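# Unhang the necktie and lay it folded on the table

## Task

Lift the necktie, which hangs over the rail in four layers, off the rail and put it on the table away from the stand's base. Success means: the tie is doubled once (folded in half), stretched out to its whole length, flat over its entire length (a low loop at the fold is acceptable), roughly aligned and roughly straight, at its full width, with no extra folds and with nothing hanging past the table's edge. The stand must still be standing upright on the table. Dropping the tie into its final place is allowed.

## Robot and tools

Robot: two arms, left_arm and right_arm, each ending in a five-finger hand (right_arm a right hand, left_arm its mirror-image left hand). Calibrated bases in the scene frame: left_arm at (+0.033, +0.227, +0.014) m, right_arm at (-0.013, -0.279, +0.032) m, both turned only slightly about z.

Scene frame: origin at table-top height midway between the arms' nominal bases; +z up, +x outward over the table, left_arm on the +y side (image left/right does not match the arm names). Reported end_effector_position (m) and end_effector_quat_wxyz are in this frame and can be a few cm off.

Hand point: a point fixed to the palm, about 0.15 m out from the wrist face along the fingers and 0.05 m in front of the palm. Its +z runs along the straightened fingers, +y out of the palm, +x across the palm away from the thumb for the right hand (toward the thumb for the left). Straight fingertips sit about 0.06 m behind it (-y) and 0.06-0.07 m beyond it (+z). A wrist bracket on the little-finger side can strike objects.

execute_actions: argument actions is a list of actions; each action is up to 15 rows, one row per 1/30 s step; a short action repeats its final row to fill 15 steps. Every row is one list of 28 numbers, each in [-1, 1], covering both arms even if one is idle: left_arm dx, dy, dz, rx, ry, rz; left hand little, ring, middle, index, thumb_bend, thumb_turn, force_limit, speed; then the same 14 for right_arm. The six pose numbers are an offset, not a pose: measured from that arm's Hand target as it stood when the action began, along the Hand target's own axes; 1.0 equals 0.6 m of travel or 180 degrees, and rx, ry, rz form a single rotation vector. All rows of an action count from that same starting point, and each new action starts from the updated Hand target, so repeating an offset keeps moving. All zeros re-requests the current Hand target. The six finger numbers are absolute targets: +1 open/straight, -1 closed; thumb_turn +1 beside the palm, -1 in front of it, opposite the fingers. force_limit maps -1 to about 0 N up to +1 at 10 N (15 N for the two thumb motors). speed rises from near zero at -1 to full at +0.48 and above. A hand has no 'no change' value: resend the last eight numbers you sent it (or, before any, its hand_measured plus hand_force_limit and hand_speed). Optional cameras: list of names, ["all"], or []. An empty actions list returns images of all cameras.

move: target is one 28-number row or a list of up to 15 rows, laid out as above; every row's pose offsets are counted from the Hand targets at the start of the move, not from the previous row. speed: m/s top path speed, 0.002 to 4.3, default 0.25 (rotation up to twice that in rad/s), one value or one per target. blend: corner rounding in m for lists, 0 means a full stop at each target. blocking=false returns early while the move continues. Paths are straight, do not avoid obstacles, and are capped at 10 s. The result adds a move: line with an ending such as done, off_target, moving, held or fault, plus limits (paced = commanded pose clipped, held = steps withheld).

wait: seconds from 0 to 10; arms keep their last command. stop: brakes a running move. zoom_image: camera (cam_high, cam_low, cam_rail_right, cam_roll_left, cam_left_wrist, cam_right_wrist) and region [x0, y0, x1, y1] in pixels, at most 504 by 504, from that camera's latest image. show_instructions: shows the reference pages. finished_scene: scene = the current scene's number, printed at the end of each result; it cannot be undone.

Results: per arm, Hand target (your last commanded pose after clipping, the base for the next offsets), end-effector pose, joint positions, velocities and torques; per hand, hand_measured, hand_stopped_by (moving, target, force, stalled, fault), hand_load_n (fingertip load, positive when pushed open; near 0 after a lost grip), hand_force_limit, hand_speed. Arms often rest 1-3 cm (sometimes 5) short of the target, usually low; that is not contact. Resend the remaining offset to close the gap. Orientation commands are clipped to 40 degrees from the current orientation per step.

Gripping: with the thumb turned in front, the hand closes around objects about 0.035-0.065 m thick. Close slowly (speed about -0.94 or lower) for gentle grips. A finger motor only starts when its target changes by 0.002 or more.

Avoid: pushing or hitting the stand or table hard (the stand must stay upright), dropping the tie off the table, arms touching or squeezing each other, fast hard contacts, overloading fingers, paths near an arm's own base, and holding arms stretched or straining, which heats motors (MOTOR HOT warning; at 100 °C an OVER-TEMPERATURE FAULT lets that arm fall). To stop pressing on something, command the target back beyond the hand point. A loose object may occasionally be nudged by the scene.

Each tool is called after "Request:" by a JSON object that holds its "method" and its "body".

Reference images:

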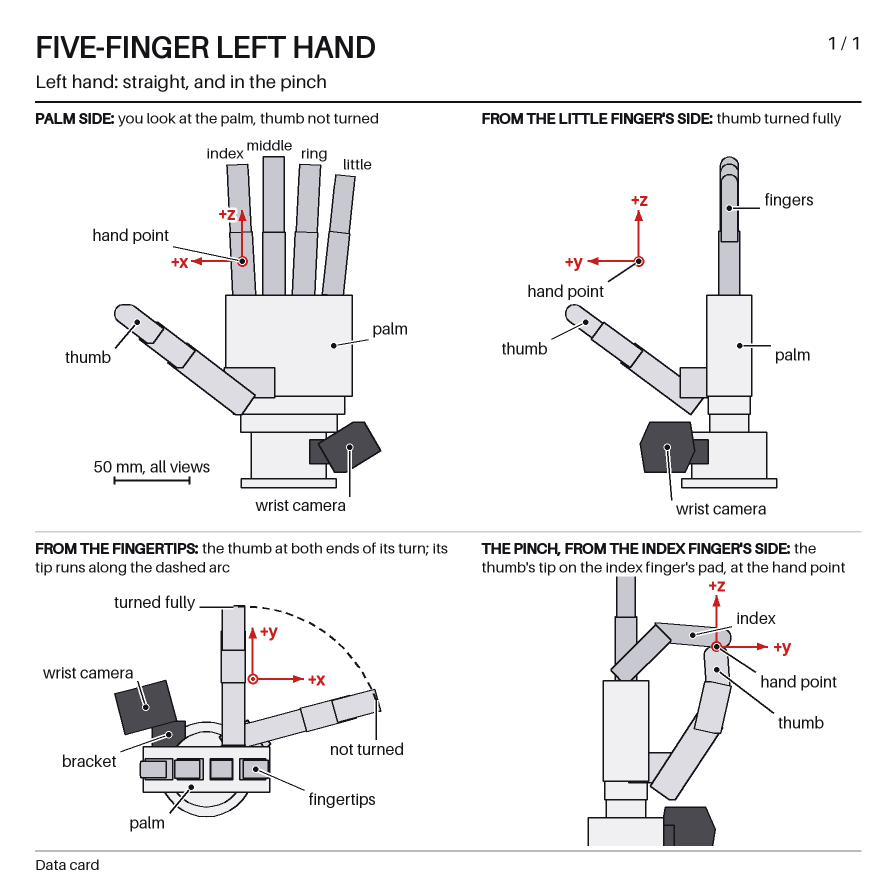

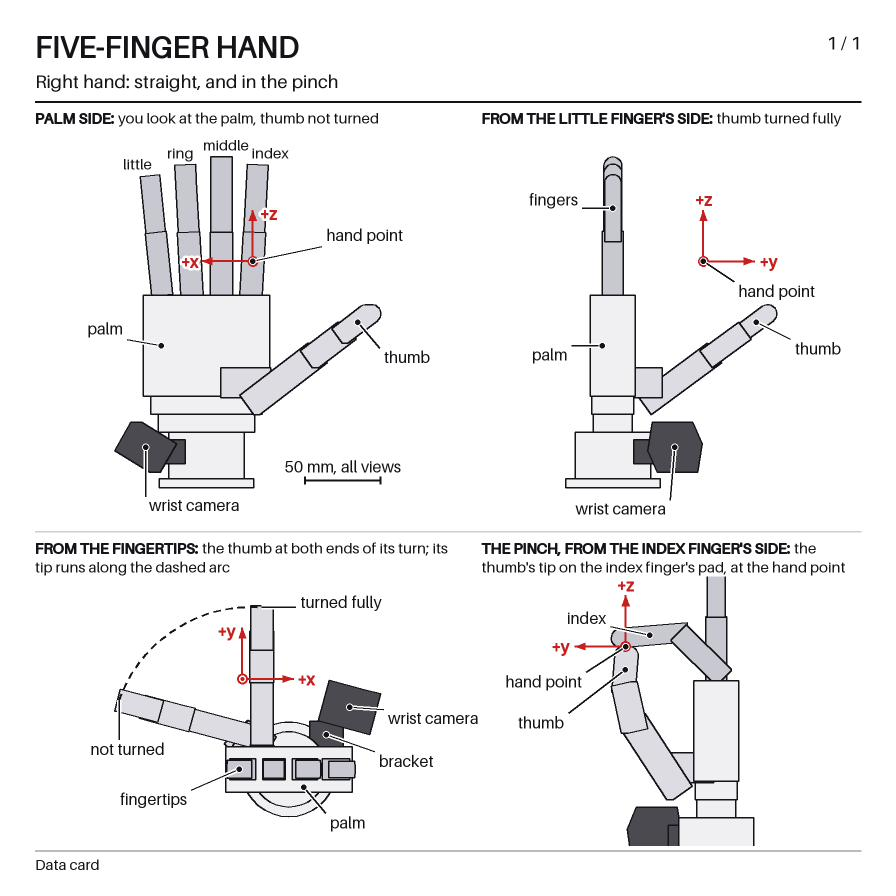

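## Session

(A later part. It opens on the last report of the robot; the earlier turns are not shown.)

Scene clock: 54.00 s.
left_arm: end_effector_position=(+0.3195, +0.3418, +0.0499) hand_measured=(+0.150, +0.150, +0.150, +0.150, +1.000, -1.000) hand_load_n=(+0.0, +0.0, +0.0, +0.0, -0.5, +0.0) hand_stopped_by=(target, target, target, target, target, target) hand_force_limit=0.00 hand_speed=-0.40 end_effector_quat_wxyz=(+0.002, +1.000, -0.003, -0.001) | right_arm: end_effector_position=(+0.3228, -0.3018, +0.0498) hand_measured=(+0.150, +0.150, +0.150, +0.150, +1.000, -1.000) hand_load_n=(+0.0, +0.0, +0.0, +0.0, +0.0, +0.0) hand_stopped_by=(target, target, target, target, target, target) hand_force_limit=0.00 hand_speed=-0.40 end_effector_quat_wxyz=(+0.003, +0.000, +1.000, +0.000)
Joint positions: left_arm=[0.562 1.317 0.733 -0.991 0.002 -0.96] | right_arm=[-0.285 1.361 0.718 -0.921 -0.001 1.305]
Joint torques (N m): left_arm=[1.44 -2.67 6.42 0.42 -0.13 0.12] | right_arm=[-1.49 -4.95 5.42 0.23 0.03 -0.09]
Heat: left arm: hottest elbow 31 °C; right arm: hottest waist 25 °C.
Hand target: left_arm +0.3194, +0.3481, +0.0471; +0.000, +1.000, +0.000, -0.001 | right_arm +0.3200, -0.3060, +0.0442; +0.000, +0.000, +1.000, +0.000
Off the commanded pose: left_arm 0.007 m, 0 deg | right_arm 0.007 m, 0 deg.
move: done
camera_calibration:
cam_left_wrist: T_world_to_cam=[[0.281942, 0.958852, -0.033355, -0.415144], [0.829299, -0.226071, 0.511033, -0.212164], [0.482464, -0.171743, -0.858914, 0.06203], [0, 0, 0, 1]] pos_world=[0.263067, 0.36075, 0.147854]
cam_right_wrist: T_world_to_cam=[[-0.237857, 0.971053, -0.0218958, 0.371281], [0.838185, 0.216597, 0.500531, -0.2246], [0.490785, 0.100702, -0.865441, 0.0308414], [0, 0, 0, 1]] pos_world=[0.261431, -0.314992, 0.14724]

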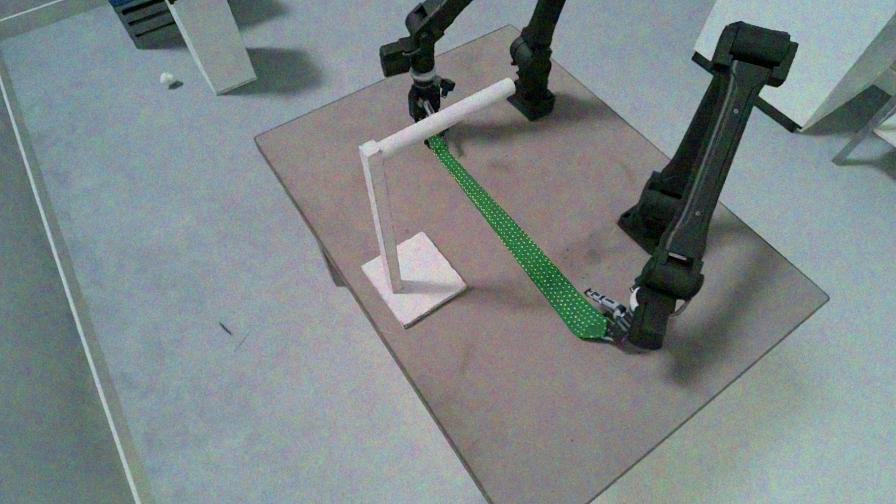

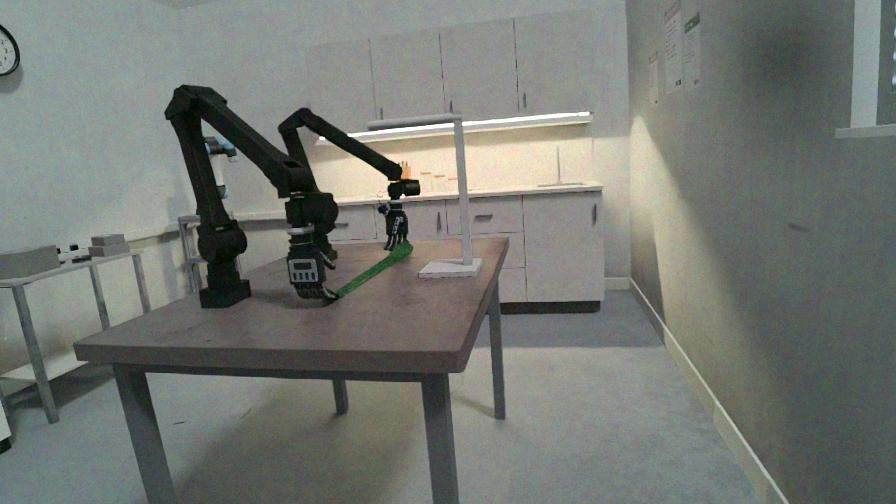

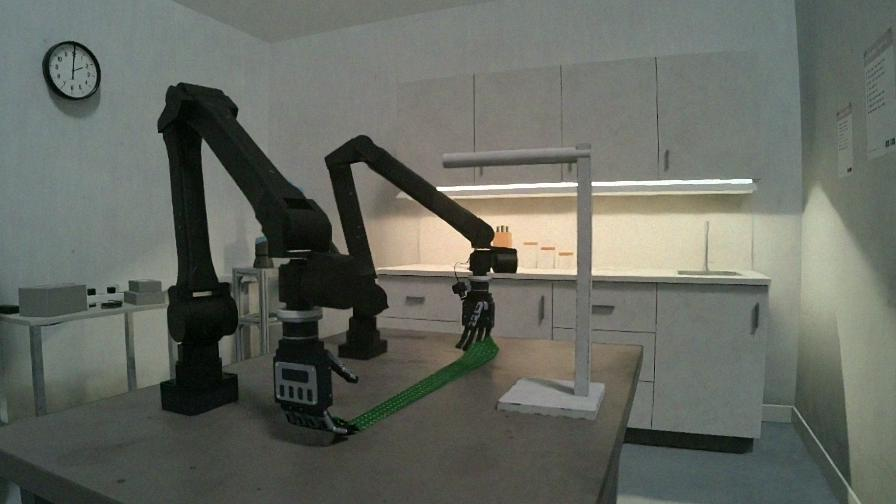

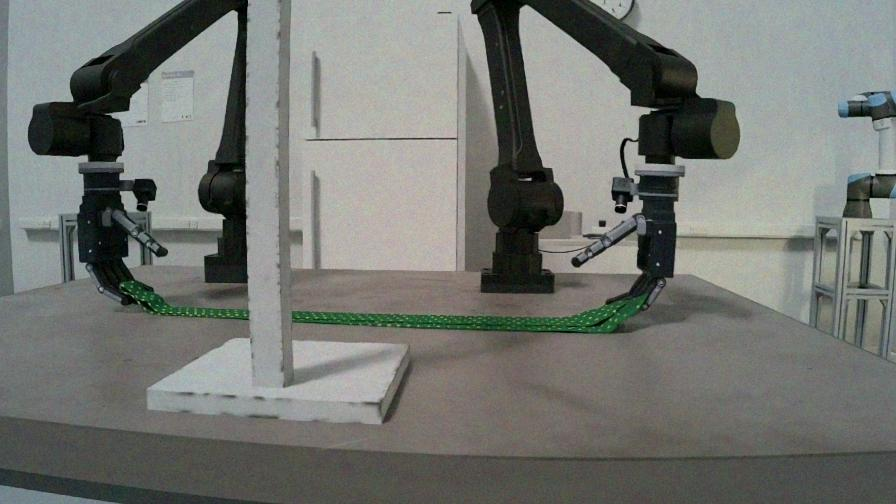

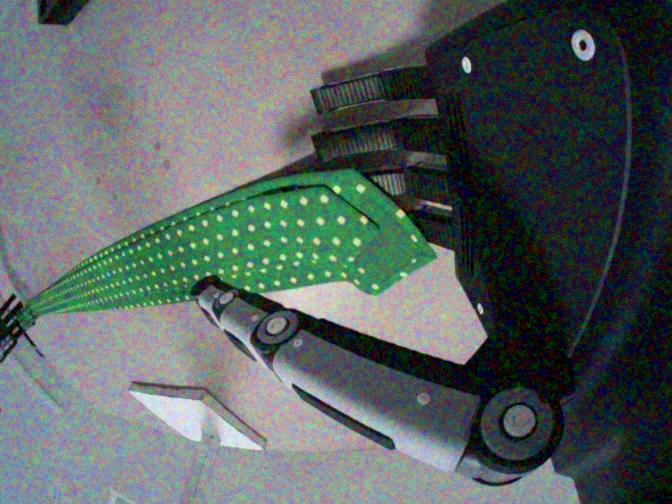

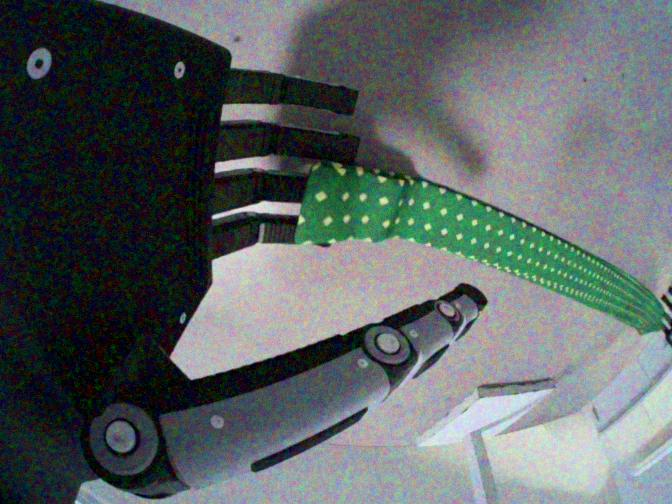

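Request:
{"method": "move", "body": {"target": [[0,-0.05,-0.018,0,0,0,0.15,0.15,0.15,0.15,1,-1,0,-0.4,0,-0.05,-0.018,0,0,0,0.15,0.15,0.15,0.15,1,-1,0,-0.4],[0,-0.14,-0.025,0,0,0,0.15,0.15,0.15,0.15,1,-1,0,-0.4,0,-0.14,-0.025,0,0,0,0.15,0.15,0.15,0.15,1,-1,0,-0.4]], "speed": 0.1, "blend": [0.01,0], "cameras": ["cam_high","cam_roll_left"]}}

Request:
{"method": "move", "body": {"target": [0,0,-0.2,0,0,0,0.15,0.15,0.15,0.15,1,-1,0,-0.4,0,0,-0.2,0,0,0,0.15,0.15,0.15,0.15,1,-1,0,-0.4], "speed": 0.15, "cameras": ["all"]}}

Request:
{"method": "zoom_image", "body": {"camera": "cam_roll_left", "region": [480, 250, 720, 370]}}

Request:
{"method": "zoom_image", "body": {"camera": "cam_roll_left", "region": [80, 250, 320, 370]}}

Request:
{"method": "zoom_image", "body": {"camera": "cam_high", "region": [400, 110, 660, 370]}}

Request:
{"method": "zoom_image", "body": {"camera": "cam_left_wrist", "region": [60, 100, 460, 400]}}

Request:
{"method": "zoom_image", "body": {"camera": "cam_right_wrist", "region": [260, 100, 660, 400]}}

Scene clock: 56.30 s.
left_arm: end_effector_position=(+0.3096, +0.4153, +0.0519) hand_measured=(+0.150, +0.150, +0.150, +0.150, +1.000, -1.000) hand_load_n=(+0.0, +0.0, +0.0, +0.0, +0.0, +0.0) hand_stopped_by=(target, target, target, target, target, target) hand_force_limit=0.00 hand_speed=-0.40 end_effector_quat_wxyz=(+0.008, +1.000, -0.001, -0.009) | right_arm: end_effector_position=(+0.3061, -0.3781, +0.0495) hand_measured=(+0.150, +0.150, +0.150, +0.150, +1.000, -1.000) hand_load_n=(+0.0, +0.0, +0.0, +0.0, +0.0, -0.5) hand_stopped_by=(target, target, target, target, target, target) hand_force_limit=0.00 hand_speed=-0.40 end_effector_quat_wxyz=(-0.010, +0.001, +1.000, +0.004)
Joint positions: left_arm=[0.751 1.432 0.851 -1.013 -0.002 -0.776] | right_arm=[-0.522 1.414 0.769 -0.947 0.002 1.072]
Joint torques (N m): left_arm=[1.26 -3.37 9.66 -0.35 -0.05 0.16] | right_arm=[-0.38 -5.25 9.5 -0.8 -0.12 -0.08]
Heat: left arm: hottest elbow 31 °C; right arm: hottest waist 25 °C.
Hand target: left_arm +0.3195, +0.4321, +0.0621; +0.000, +1.000, +0.000, -0.001 | right_arm +0.3200, -0.3899, +0.0593; +0.000, +0.000, +1.000, +0.000
Off the commanded pose: left_arm 0.022 m, 1 deg | right_arm 0.021 m, 1 deg.
move: off_target (left_arm, right_arm)
Images, in order (width x height): cam_high 896x504, cam_roll_left 896x504.

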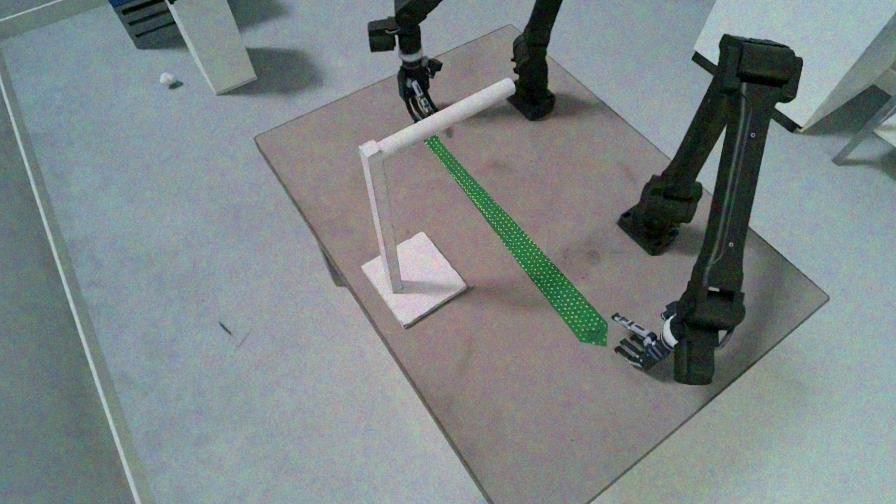

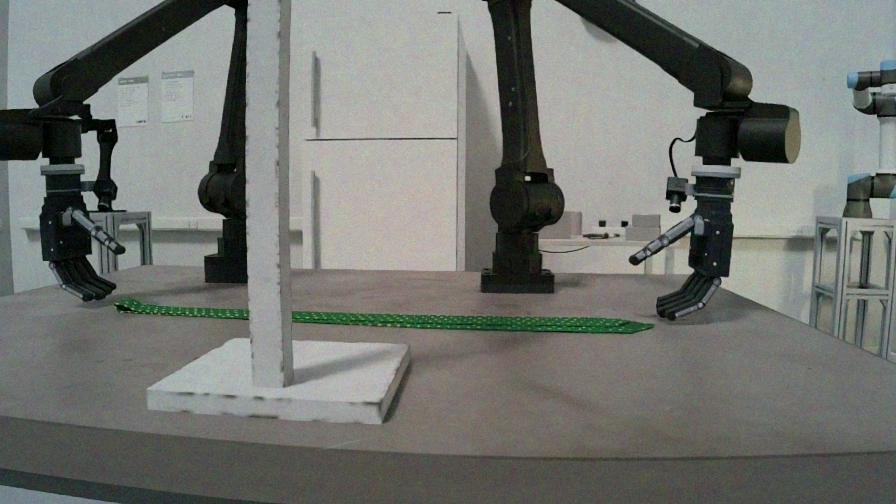

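Scene clock: 57.80 s.
left_arm: end_effector_position=(+0.3114, +0.4171, +0.1605) hand_measured=(+0.150, +0.150, +0.150, +0.150, +1.000, -1.000) hand_load_n=(+0.0, +0.0, +0.0, +0.0, +0.0, +0.0) hand_stopped_by=(target, target, target, target, target, target) hand_force_limit=0.00 hand_speed=-0.40 end_effector_quat_wxyz=(+0.018, +1.000, -0.002, -0.019) | right_arm: end_effector_position=(+0.3075, -0.3788, +0.1603) hand_measured=(+0.150, +0.150, +0.150, +0.150, +1.000, -1.000) hand_load_n=(+0.0, +0.0, +0.5, +0.0, +0.0, +0.0) hand_stopped_by=(target, target, target, target, target, target) hand_force_limit=0.00 hand_speed=-0.40 end_effector_quat_wxyz=(-0.018, +0.001, +1.000, +0.009)
Joint positions: left_arm=[0.751 1.331 1.062 -1.354 -0.002 -0.776] | right_arm=[-0.522 1.28 0.97 -1.301 0.002 1.072]
Joint torques (N m): left_arm=[0.85 -4.84 11 -0.47 -0.06 0.15] | right_arm=[-1.38 -7.06 11.03 -0.7 0 -0.05]
Heat: left arm: hottest elbow 31 °C; right arm: hottest waist 25 °C.
Hand target: left_arm +0.3197, +0.4322, +0.1821; +0.000, +1.000, +0.000, -0.001 | right_arm +0.3200, -0.3899, +0.1792; +0.000, +0.000, +1.000, +0.000
Off the commanded pose: left_arm 0.028 m, 3 deg | right_arm 0.025 m, 2 deg.
move: off_target (left_arm, right_arm)
camera_calibration:
cam_left_wrist: T_world_to_cam=[[0.276443, 0.958172, -0.0740605, -0.472767], [0.847897, -0.206899, 0.488123, -0.254924], [0.452383, -0.197734, -0.869627, 0.195801], [0, 0, 0, 1]] pos_world=[0.258266, 0.438966, 0.259695]
cam_right_wrist: T_world_to_cam=[[-0.23456, 0.972085, 0.00571759, 0.439752], [0.859412, 0.204616, 0.468554, -0.256335], [0.454305, 0.114818, -0.883416, 0.161142], [0, 0, 0, 1]] pos_world=[0.250238, -0.393528, 0.259948]

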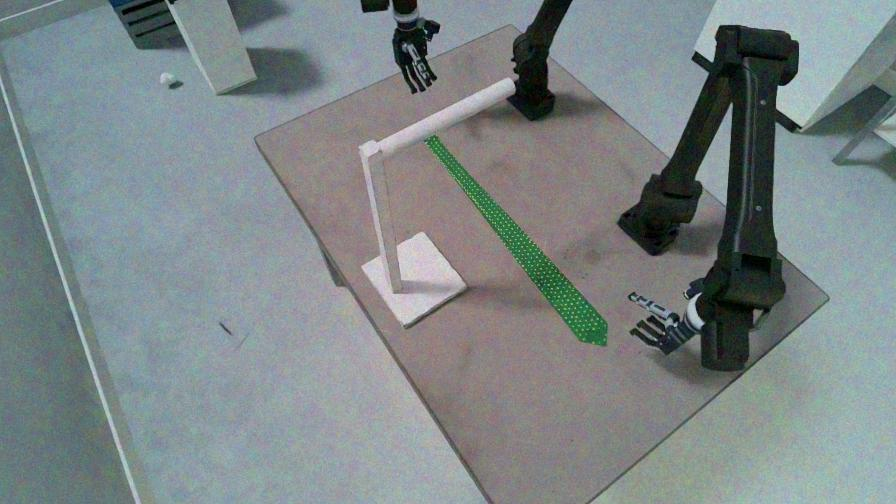

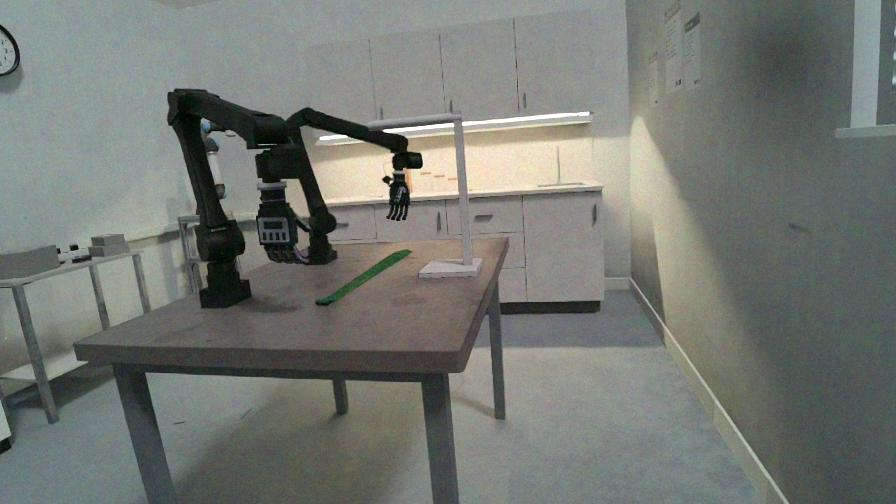

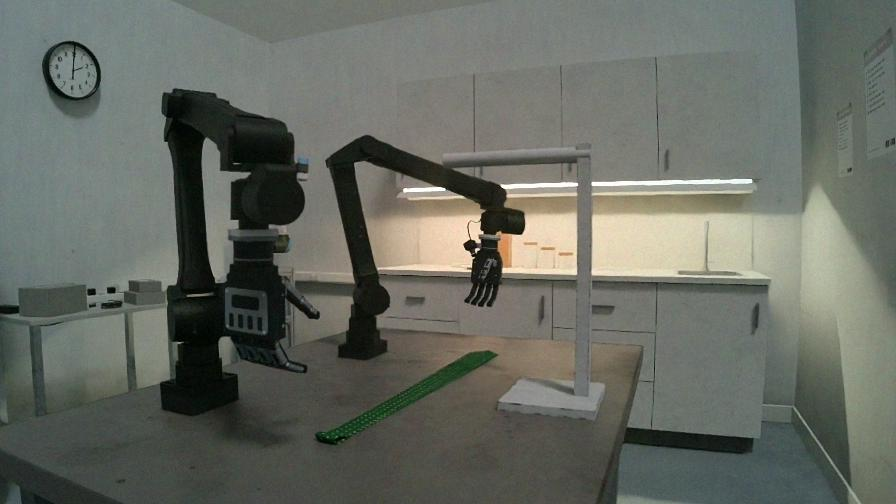

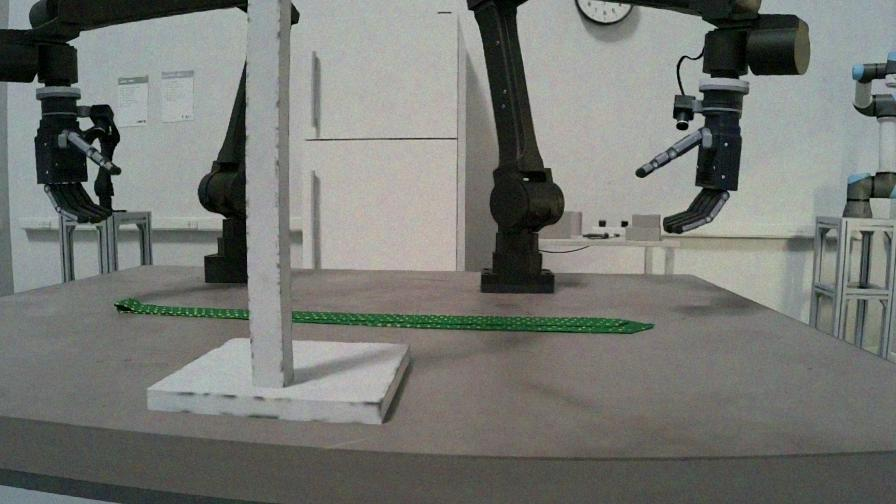

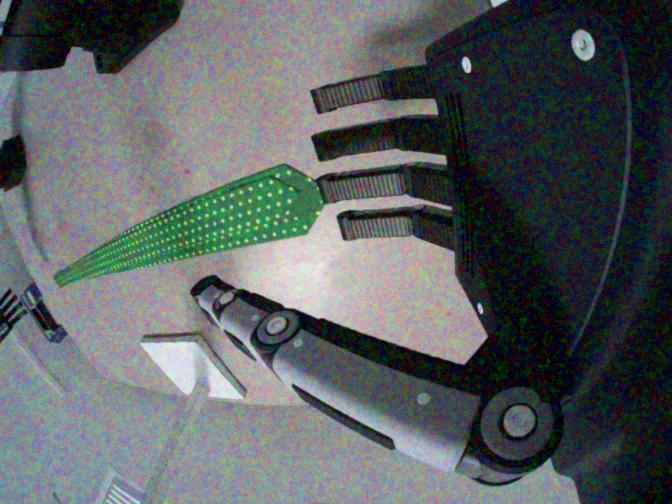

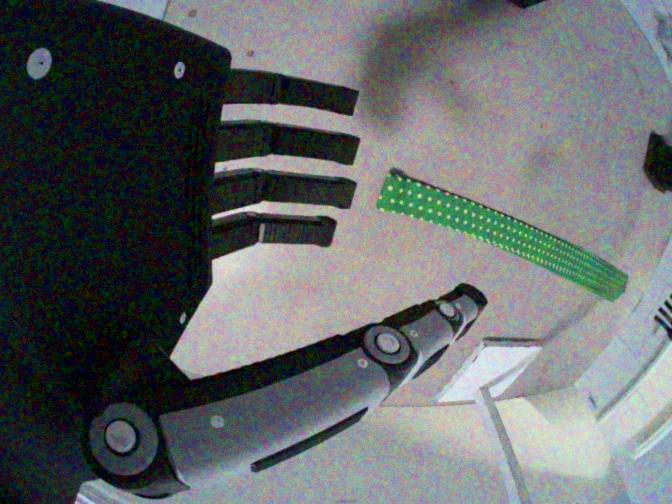

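Scaled by 2.100 from the camera's 896x504 image, which has a finer 1280x720 frame.

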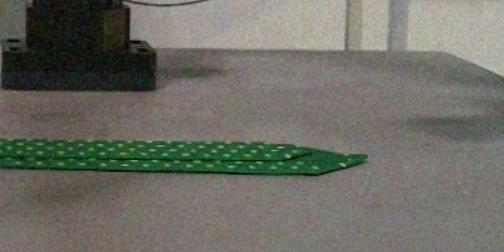

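Scaled by 2.100 from the camera's 896x504 image, which has a finer 1280x720 frame.

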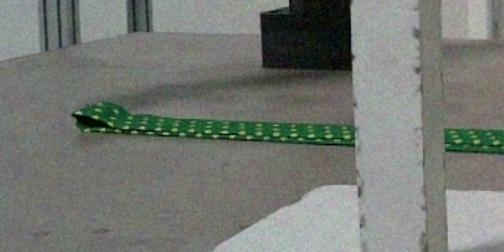

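Scaled by 1.938 from the camera's 896x504 image, which has a finer 1280x720 frame.

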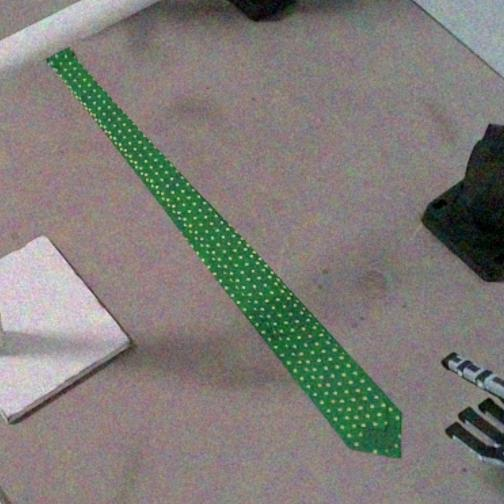

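Scaled by 1.260 from the camera's 672x504 image, which has a finer 960x720 frame.

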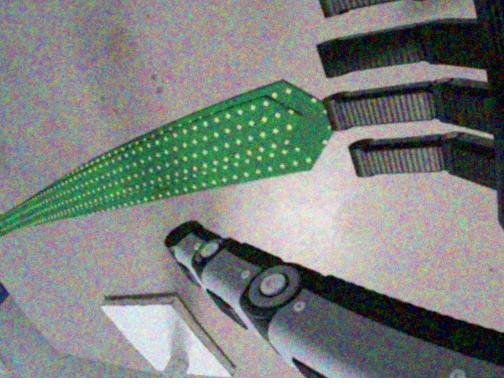

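Scaled by 1.260 from the camera's 672x504 image, which has a finer 960x720 frame.

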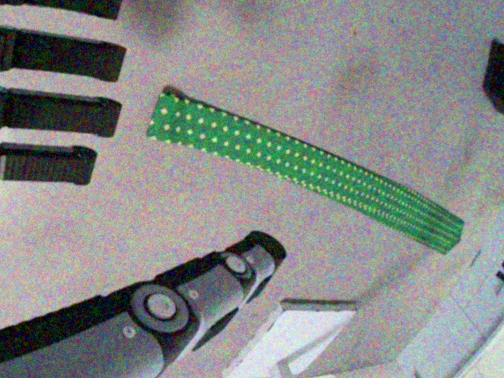

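The tie now lies flat, straight and folded in half. It is clear of the stand, which is upright.

Request:
{"method": "finished_scene", "body": {"scene": 2}}

The scene is finished: the task was done.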